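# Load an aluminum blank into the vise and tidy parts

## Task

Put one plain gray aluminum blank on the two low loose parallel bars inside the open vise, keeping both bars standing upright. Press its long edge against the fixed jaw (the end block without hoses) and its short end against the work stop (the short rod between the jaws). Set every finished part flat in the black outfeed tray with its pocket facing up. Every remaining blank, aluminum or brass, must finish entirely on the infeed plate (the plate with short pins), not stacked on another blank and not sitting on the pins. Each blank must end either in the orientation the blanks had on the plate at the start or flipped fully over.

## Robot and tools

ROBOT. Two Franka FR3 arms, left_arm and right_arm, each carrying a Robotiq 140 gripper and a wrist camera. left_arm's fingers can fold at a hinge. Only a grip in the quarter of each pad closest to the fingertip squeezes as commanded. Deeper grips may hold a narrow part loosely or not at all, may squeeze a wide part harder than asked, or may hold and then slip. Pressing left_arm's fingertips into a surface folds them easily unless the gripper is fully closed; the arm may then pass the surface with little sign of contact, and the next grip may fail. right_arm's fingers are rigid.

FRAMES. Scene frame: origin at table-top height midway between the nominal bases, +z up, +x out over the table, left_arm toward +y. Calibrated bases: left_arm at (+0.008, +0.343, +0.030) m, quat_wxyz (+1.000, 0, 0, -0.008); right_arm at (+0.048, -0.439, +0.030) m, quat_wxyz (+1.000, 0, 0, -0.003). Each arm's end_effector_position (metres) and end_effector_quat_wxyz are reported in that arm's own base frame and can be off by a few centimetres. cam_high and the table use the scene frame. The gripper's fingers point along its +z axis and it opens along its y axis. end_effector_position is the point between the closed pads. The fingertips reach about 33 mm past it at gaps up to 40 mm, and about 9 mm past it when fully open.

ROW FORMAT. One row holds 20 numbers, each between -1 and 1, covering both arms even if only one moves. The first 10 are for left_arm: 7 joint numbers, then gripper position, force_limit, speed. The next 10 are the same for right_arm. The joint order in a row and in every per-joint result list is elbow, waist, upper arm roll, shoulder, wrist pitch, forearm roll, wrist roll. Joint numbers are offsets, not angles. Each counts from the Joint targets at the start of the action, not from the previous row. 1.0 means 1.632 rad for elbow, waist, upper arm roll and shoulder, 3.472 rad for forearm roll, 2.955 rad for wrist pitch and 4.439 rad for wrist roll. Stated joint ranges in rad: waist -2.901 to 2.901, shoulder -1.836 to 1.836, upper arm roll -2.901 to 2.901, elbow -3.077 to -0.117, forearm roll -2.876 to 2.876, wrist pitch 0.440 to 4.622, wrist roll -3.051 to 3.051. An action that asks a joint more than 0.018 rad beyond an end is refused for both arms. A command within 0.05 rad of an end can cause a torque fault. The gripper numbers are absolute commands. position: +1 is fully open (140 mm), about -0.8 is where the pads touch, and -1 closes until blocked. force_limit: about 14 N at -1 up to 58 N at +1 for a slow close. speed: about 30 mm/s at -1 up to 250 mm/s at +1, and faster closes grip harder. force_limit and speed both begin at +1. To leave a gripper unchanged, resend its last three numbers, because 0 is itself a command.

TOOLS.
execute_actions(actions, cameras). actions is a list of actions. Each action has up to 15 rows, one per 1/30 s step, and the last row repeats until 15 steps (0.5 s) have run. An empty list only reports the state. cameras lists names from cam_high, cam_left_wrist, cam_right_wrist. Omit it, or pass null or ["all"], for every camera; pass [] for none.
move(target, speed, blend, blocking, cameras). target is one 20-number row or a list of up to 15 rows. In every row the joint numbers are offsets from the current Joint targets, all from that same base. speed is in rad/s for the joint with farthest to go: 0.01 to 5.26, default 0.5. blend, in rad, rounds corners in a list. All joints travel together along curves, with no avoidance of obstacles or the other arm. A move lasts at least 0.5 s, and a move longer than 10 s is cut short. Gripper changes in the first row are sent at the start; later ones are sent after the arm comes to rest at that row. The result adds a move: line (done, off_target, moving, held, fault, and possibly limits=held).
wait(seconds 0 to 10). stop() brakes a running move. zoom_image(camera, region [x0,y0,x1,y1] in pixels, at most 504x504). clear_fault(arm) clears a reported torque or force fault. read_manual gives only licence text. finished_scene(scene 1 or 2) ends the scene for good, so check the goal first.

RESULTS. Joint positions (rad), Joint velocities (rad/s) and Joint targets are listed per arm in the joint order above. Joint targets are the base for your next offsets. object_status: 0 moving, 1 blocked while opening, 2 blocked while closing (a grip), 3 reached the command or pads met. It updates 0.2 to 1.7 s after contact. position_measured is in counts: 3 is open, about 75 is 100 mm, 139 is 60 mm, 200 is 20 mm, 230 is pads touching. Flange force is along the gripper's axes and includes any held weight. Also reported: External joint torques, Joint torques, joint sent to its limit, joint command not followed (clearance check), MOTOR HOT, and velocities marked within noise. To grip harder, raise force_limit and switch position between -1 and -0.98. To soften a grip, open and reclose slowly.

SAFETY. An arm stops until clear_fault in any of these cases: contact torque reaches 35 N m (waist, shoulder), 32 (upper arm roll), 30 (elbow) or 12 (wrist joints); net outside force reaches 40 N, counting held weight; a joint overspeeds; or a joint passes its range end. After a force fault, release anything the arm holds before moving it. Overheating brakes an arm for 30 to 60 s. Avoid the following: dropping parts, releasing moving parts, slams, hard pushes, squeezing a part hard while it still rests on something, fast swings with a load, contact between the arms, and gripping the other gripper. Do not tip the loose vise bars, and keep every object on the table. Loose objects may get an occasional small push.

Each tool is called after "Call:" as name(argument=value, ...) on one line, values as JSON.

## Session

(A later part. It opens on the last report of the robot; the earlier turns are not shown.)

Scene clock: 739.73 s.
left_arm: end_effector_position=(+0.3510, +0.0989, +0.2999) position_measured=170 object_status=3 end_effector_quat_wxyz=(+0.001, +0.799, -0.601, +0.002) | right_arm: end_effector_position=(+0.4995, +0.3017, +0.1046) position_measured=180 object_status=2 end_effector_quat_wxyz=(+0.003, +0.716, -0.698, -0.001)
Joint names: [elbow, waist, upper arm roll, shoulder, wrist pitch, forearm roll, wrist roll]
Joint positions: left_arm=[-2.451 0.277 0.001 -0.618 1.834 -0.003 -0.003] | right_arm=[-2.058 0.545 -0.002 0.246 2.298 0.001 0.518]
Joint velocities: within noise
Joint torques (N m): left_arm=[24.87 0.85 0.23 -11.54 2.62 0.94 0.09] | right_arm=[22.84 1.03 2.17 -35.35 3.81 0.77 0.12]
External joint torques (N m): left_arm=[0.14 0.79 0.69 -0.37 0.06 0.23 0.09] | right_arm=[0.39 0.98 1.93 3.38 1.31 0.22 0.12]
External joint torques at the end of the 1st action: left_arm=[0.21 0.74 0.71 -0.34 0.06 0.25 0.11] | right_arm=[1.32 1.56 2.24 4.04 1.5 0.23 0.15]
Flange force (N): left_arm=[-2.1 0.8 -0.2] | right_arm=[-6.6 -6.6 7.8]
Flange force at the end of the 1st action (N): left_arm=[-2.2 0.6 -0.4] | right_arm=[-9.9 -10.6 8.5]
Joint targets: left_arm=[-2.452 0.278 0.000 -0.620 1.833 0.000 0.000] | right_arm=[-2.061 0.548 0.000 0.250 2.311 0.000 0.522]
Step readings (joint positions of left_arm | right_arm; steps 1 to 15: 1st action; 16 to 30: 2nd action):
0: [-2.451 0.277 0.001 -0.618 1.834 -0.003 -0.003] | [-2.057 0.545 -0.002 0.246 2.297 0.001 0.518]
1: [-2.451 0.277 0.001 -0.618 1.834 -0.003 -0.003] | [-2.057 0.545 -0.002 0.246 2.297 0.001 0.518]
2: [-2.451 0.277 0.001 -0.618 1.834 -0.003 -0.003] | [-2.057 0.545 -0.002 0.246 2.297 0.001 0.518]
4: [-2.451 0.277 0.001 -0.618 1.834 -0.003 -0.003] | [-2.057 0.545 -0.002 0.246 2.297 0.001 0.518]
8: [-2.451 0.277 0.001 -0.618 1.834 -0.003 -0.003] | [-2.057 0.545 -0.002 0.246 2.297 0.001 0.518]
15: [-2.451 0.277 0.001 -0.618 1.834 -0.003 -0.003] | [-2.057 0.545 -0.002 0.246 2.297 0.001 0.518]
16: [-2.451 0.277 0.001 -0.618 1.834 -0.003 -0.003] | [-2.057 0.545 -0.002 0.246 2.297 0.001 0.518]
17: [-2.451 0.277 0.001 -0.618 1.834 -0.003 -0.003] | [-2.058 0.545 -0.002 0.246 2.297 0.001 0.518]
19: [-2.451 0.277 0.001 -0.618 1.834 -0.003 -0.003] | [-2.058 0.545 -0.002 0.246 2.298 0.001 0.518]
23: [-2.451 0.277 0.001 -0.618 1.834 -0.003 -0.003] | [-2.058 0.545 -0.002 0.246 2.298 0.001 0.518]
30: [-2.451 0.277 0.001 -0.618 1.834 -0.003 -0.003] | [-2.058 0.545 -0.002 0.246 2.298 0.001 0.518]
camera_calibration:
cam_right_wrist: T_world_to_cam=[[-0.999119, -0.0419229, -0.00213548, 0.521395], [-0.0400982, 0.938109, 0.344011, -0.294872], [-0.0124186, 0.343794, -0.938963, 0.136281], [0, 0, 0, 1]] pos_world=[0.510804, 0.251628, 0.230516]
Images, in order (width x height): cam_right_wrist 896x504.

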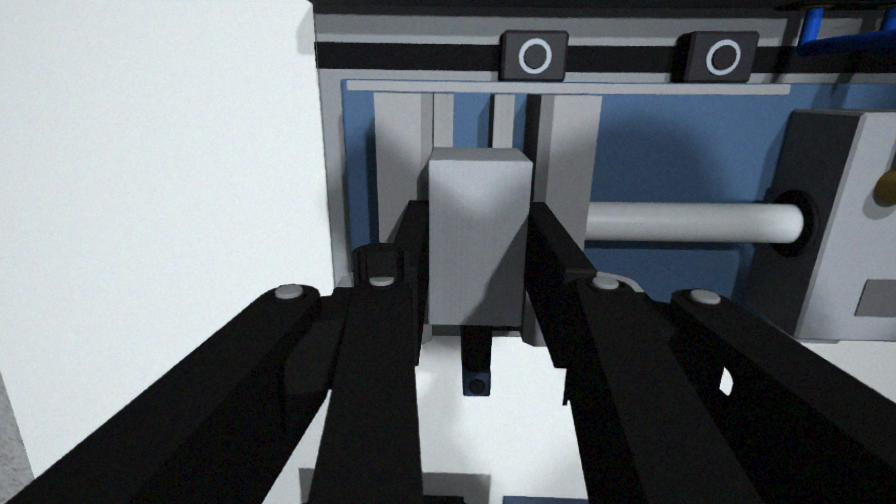

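Call:
execute_actions(actions=[[[0,0,0,0,0,0,0,-0.325,-1,-0.8,0.00071,0,0,-0.00137,-0.00114,0,0,-1,-1,-1]],[[0,0,0,0,0,0,0,-0.325,-1,-0.8,0.0016,-0.0004,0,0.0011,-0.0003,0,-0.00016,-1,-1,-1]],[[0,0,0,0,0,0,0,-0.325,-1,-0.8,0.0009,0.0007,0,0.0006,-0.00016,0,0.00026,-1,-1,-1]]], cameras=[])

Scene clock: 746.83 s.
left_arm: end_effector_position=(+0.3510, +0.0989, +0.2999) position_measured=170 object_status=3 end_effector_quat_wxyz=(+0.001, +0.799, -0.601, +0.002) | right_arm: end_effector_position=(+0.4995, +0.3017, +0.1047) position_measured=180 object_status=2 end_effector_quat_wxyz=(+0.003, +0.716, -0.698, -0.001)
Joint names: [elbow, waist, upper arm roll, shoulder, wrist pitch, forearm roll, wrist roll]
Joint positions: left_arm=[-2.451 0.277 0.001 -0.618 1.834 -0.003 -0.003] | right_arm=[-2.058 0.545 -0.002 0.246 2.298 0.001 0.518]
Joint velocities: within noise
Joint torques (N m): left_arm=[24.89 0.81 0.25 -11.59 2.61 0.93 0.09] | right_arm=[25.02 1.31 2.37 -35.53 3.83 0.76 0.12]
External joint torques (N m): left_arm=[0.12 0.79 0.76 -0.33 0.05 0.22 0.09] | right_arm=[2.72 1.32 2.18 2.96 1.35 0.22 0.11]
External joint torques at the end of the 1st action: left_arm=[0.17 0.77 0.75 -0.33 0.06 0.24 0.15] | right_arm=[1.32 1.03 1.94 2.18 0.94 0.23 0.17]
External joint torques at the end of the 2nd action: left_arm=[0.24 0.81 0.76 -0.38 0.07 0.23 0.12] | right_arm=[1.98 0.74 1.89 2.43 1.15 0.21 0.02]
Flange force (N): left_arm=[-2.2 0.7 -0.2] | right_arm=[-10.9 -13.1 5.5]
Flange force at the end of the 1st action (N): left_arm=[-2.3 0.7 -0.3] | right_arm=[-7.1 -7.2 4.4]
Flange force at the end of the 2nd action (N): left_arm=[-2.3 0.6 -0.5] | right_arm=[-8.1 -10.1 4.8]
Joint targets: left_arm=[-2.452 0.278 0.000 -0.620 1.833 0.000 0.000] | right_arm=[-2.056 0.548 0.000 0.251 2.306 0.000 0.522]
Step readings (joint positions of left_arm | right_arm; steps 1 to 15: 1st action; 16 to 30: 2nd action; 31 to 45: 3rd action):
0: [-2.451 0.277 0.001 -0.618 1.834 -0.003 -0.003] | [-2.059 0.545 -0.002 0.246 2.298 0.001 0.518]
1: [-2.451 0.277 0.001 -0.618 1.834 -0.003 -0.003] | [-2.059 0.545 -0.002 0.246 2.298 0.001 0.518]
2: [-2.451 0.277 0.001 -0.618 1.834 -0.003 -0.003] | [-2.059 0.545 -0.002 0.246 2.298 0.001 0.518]
4: [-2.451 0.277 0.001 -0.618 1.834 -0.003 -0.003] | [-2.059 0.545 -0.002 0.246 2.298 0.001 0.518]
8: [-2.451 0.277 0.001 -0.618 1.834 -0.003 -0.003] | [-2.059 0.545 -0.002 0.246 2.298 0.001 0.518]
15: [-2.451 0.277 0.001 -0.618 1.834 -0.003 -0.003] | [-2.059 0.545 -0.002 0.246 2.298 0.001 0.518]
16: [-2.451 0.277 0.001 -0.618 1.834 -0.003 -0.003] | [-2.059 0.545 -0.002 0.246 2.298 0.001 0.518]
17: [-2.451 0.277 0.001 -0.618 1.834 -0.003 -0.003] | [-2.059 0.545 -0.002 0.246 2.298 0.001 0.518]
19: [-2.451 0.277 0.001 -0.618 1.834 -0.003 -0.003] | [-2.059 0.545 -0.002 0.246 2.298 0.001 0.518]
23: [-2.451 0.277 0.001 -0.618 1.834 -0.003 -0.003] | [-2.059 0.545 -0.002 0.246 2.298 0.001 0.518]
30: [-2.451 0.277 0.001 -0.618 1.834 -0.003 -0.003] | [-2.059 0.545 -0.002 0.246 2.298 0.001 0.518]
31: [-2.451 0.277 0.001 -0.618 1.834 -0.003 -0.003] | [-2.059 0.545 -0.002 0.246 2.298 0.001 0.518]
32: [-2.451 0.277 0.001 -0.618 1.834 -0.003 -0.003] | [-2.059 0.545 -0.002 0.246 2.298 0.001 0.518]
34: [-2.451 0.277 0.001 -0.618 1.834 -0.003 -0.003] | [-2.059 0.545 -0.002 0.246 2.298 0.001 0.518]
38: [-2.451 0.277 0.001 -0.618 1.834 -0.003 -0.003] | [-2.059 0.545 -0.002 0.246 2.298 0.001 0.518]
45: [-2.451 0.277 0.001 -0.618 1.834 -0.003 -0.003] | [-2.059 0.545 -0.002 0.246 2.298 0.001 0.518]
No camera images: "cameras" was empty.

Call:
move(target=[0,0,0,0,0,0,0,-0.325,-1,-0.8,0,0,0,0,0,0,0,-0.2,-1,-1], cameras=["cam_right_wrist","cam_high"])

Call:
zoom_image(camera="cam_right_wrist", region=[390, 70, 570, 210])

Call:
zoom_image(camera="cam_right_wrist", region=[390, 250, 570, 410])

Scene clock: 751.00 s.
left_arm: end_effector_position=(+0.3510, +0.0989, +0.2999) position_measured=170 object_status=3 end_effector_quat_wxyz=(+0.001, +0.799, -0.601, +0.002) | right_arm: end_effector_position=(+0.4997, +0.3031, +0.1035) position_measured=154 object_status=0 end_effector_quat_wxyz=(+0.002, +0.716, -0.698, -0.001)
Joint names: [elbow, waist, upper arm roll, shoulder, wrist pitch, forearm roll, wrist roll]
Joint positions: left_arm=[-2.451 0.277 0.001 -0.618 1.834 -0.003 -0.003] | right_arm=[-2.057 0.547 -0.002 0.249 2.302 0.001 0.519]
Joint velocities: within noise
Joint torques (N m): left_arm=[24.83 0.84 0.26 -11.6 2.63 0.95 0.14] | right_arm=[24.1 0.09 1.11 -37.67 2.68 0.56 0.13]
External joint torques (N m): left_arm=[0.09 0.83 0.78 -0.34 0.07 0.24 0.14] | right_arm=[1.68 0.22 1.02 1.09 0.17 0.01 0.13]
Flange force (N): left_arm=[-2.4 0.8 -0.1] | right_arm=[-5.5 -7.5 0.8]
Joint targets: left_arm=[-2.452 0.278 0.000 -0.620 1.833 0.000 0.000] | right_arm=[-2.056 0.548 0.000 0.251 2.306 0.000 0.522]
move: done
camera_calibration:
cam_right_wrist: T_world_to_cam=[[-0.999064, -0.0431319, -0.00323337, 0.522081], [-0.0416038, 0.937838, 0.344571, -0.29497], [-0.0118296, 0.344383, -0.938755, 0.134211], [0, 0, 0, 1]] pos_world=[0.510909, 0.252932, 0.229317]
Images, in order (width x height): cam_high 896x504, cam_right_wrist 896x504.

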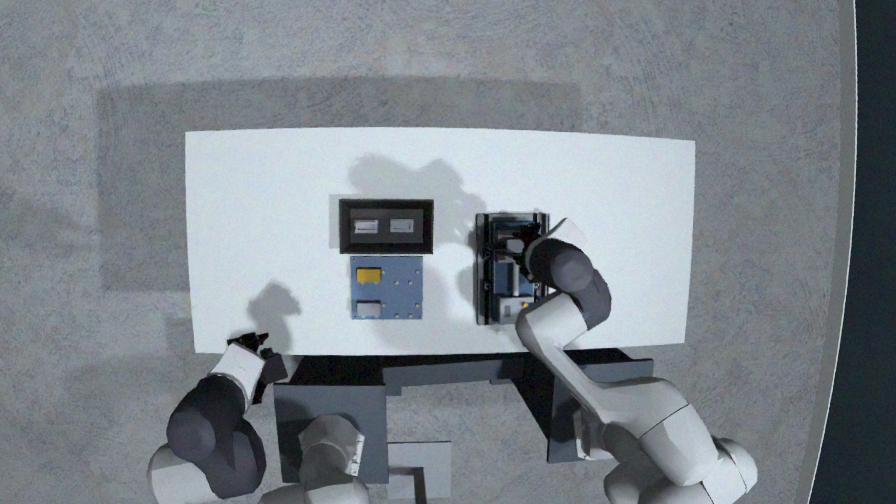

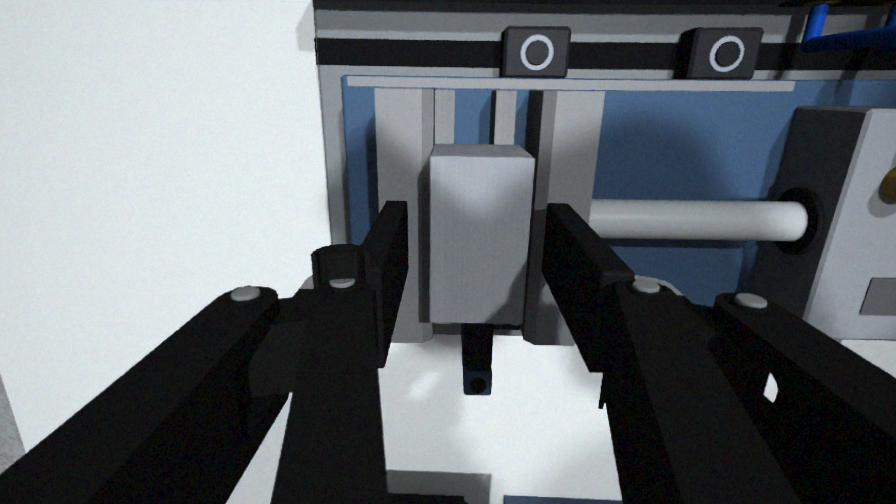

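Scaled by 2.800 from the camera's 896x504 image, which has a finer 1280x720 frame.

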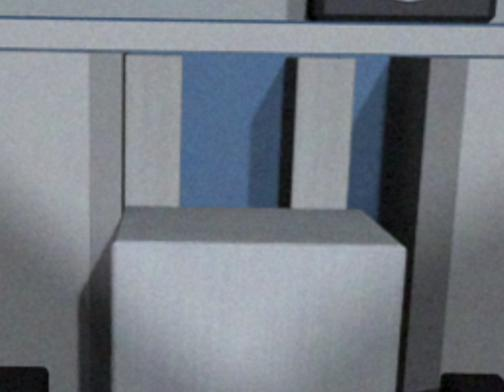

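Scaled by 2.800 from the camera's 896x504 image, which has a finer 1280x720 frame.

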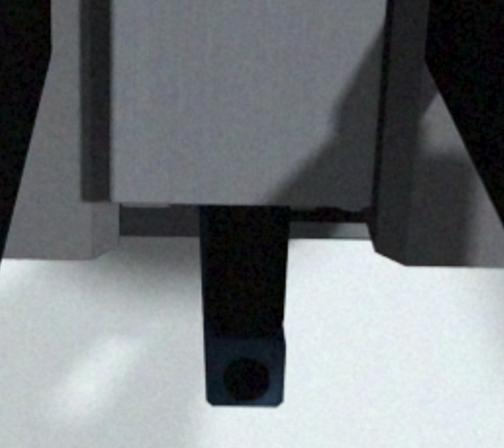

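Call:
move(target=[[0,0,0,0,0,0,0,-0.325,-1,-0.8,0.0191,0,0,-0.0368,-0.0309,0,0,-0.2,-1,-1],[0,0,0,0,0,0,0,-0.325,-1,-0.8,-0.0276,0.0129,0,-0.1042,-0.0416,0,-0.3449,0.429,-1,-0.5]], speed=[0.1,0.8], cameras=["cam_right_wrist"])

Call:
zoom_image(camera="cam_right_wrist", region=[310, 60, 470, 180])

Call:
zoom_image(camera="cam_right_wrist", region=[420, 60, 580, 180])

Scene clock: 769.40 s.
left_arm: end_effector_position=(+0.3509, +0.0989, +0.2999) position_measured=170 object_status=3 end_effector_quat_wxyz=(+0.001, +0.799, -0.601, +0.002) | right_arm: end_effector_position=(+0.4725, +0.3004, +0.1708) position_measured=75 object_status=0 end_effector_quat_wxyz=(-0.002, +1.000, +0.000, +0.002)
Joint names: [elbow, waist, upper arm roll, shoulder, wrist pitch, forearm roll, wrist roll]
Joint positions: left_arm=[-2.451 0.277 0.001 -0.618 1.834 -0.003 -0.003] | right_arm=[-2.099 0.568 -0.002 0.082 2.187 0.001 -1.006]
Joint velocities: within noise
Joint torques (N m): left_arm=[24.87 0.83 0.25 -11.59 2.62 0.95 0.09] | right_arm=[24.81 0.13 0.97 -34.43 2.36 0.7 -0.27]
External joint torques (N m): left_arm=[0.14 0.87 0.83 -0.29 0.07 0.24 0.09] | right_arm=[1.14 0.23 1 0.09 -0.3 0.04 -0.27]
Flange force (N): left_arm=[-2.4 0.6 -0.2] | right_arm=[3.7 -3.0 -2.0]
Joint targets: left_arm=[-2.452 0.278 0.000 -0.620 1.833 0.000 0.000] | right_arm=[-2.101 0.569 0.000 0.080 2.183 0.000 -1.009]
move: done
camera_calibration:
cam_right_wrist: T_world_to_cam=[[0.0181568, -0.999775, -0.0110011, 0.303131], [-0.939449, -0.0208251, 0.342054, 0.395767], [-0.342206, 0.00412431, -0.939616, 0.456411], [0, 0, 0, 1]] pos_world=[0.522486, 0.309422, 0.296812]
Images, in order (width x height): cam_right_wrist 896x504.

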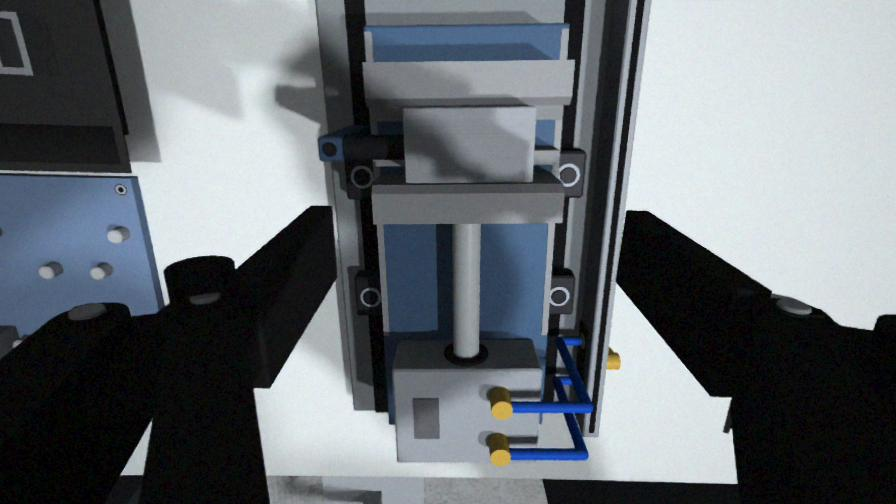

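Scaled by 3.150 from the camera's 896x504 image, which has a finer 1280x720 frame.

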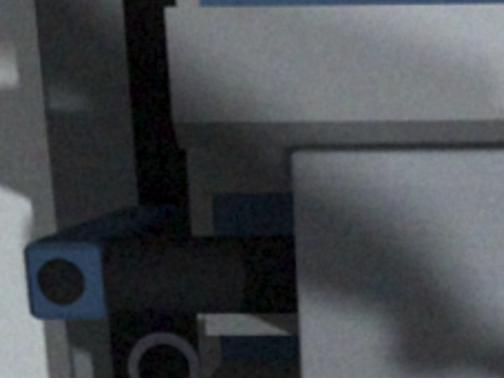

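Scaled by 3.150 from the camera's 896x504 image, which has a finer 1280x720 frame.

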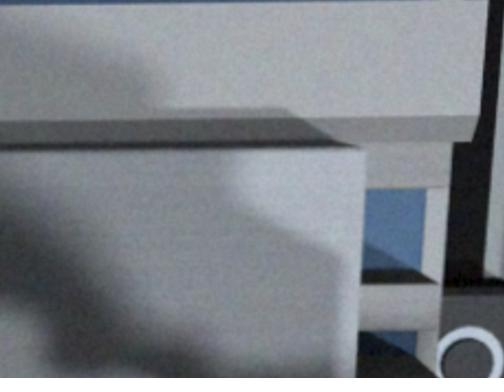

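Call:
zoom_image(camera="cam_right_wrist", region=[330, 80, 600, 230])

Call:
move(target=[0,0,0,0,0,0,0,-0.325,-1,-0.8,0,-0.3,0,-0.1,0.06,0,0,0.429,-1,-0.5], speed=0.6, cameras=["cam_high"])

Call:
zoom_image(camera="cam_high", region=[330, 190, 450, 330])

Call:
zoom_image(camera="cam_high", region=[465, 205, 560, 335])

Scaled by 1.867 from the camera's 896x504 image, which has a finer 1280x720 frame.

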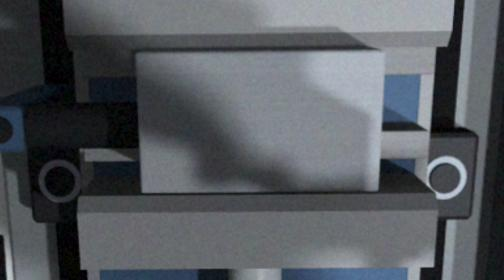

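Scene clock: 785.83 s.
left_arm: end_effector_position=(+0.3509, +0.0989, +0.2999) position_measured=170 object_status=3 end_effector_quat_wxyz=(+0.001, +0.799, -0.601, +0.002) | right_arm: end_effector_position=(+0.6248, +0.0493, +0.2920) position_measured=75 object_status=3 end_effector_quat_wxyz=(-0.054, +0.957, -0.237, +0.159)
Joint names: [elbow, waist, upper arm roll, shoulder, wrist pitch, forearm roll, wrist roll]
Joint positions: left_arm=[-2.451 0.277 0.001 -0.618 1.834 -0.003 -0.003] | right_arm=[-2.1 0.081 -0.002 -0.083 2.355 0.001 -1.006]
Joint velocities: left_arm=[within noise] | right_arm=[-0.001 -0.001 0 -0.001 0.005 0 0.001]
Joint torques (N m): left_arm=[24.91 0.79 0.24 -11.54 2.63 0.94 0.07] | right_arm=[26.77 -0.37 0.88 -29.85 3.55 0.78 -0.22]
External joint torques (N m): left_arm=[0.24 0.82 0.81 -0.35 0.09 0.23 0.07] | right_arm=[1.55 -0.26 1.07 0.43 0.21 0.04 -0.21]
Flange force (N): left_arm=[-2.3 0.5 -0.4] | right_arm=[5.5 -4.0 0.3]
Joint targets: left_arm=[-2.452 0.278 0.000 -0.620 1.833 0.000 0.000] | right_arm=[-2.101 0.080 0.000 -0.083 2.360 0.000 -1.009]
move: done
Images, in order (width x height): cam_high 896x504.

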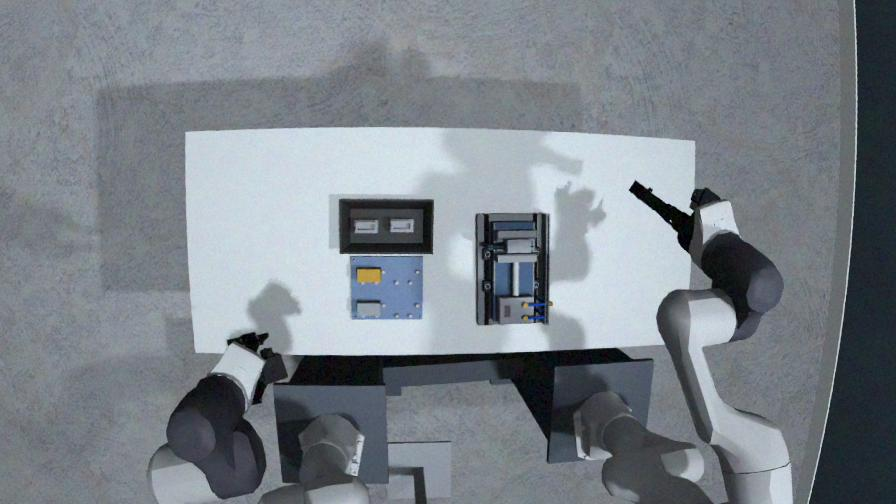

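Scaled by 3.600 from the camera's 896x504 image, which has a finer 1280x720 frame.

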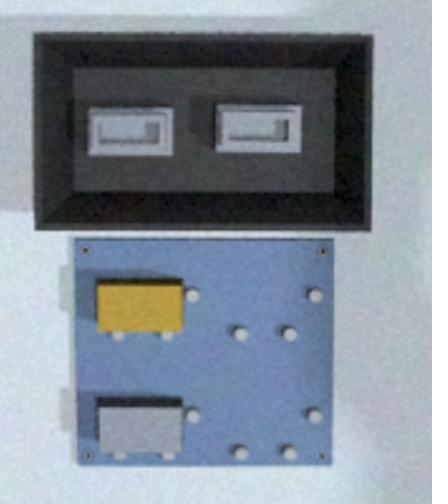

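Scaled by 3.877 from the camera's 896x504 image, which has a finer 1280x720 frame.

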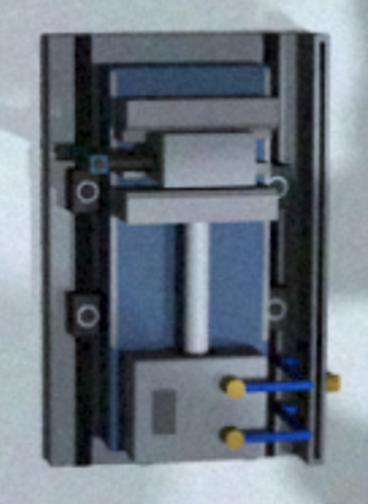

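Call:
finished_scene(scene=1)

The scene is finished: the task was done.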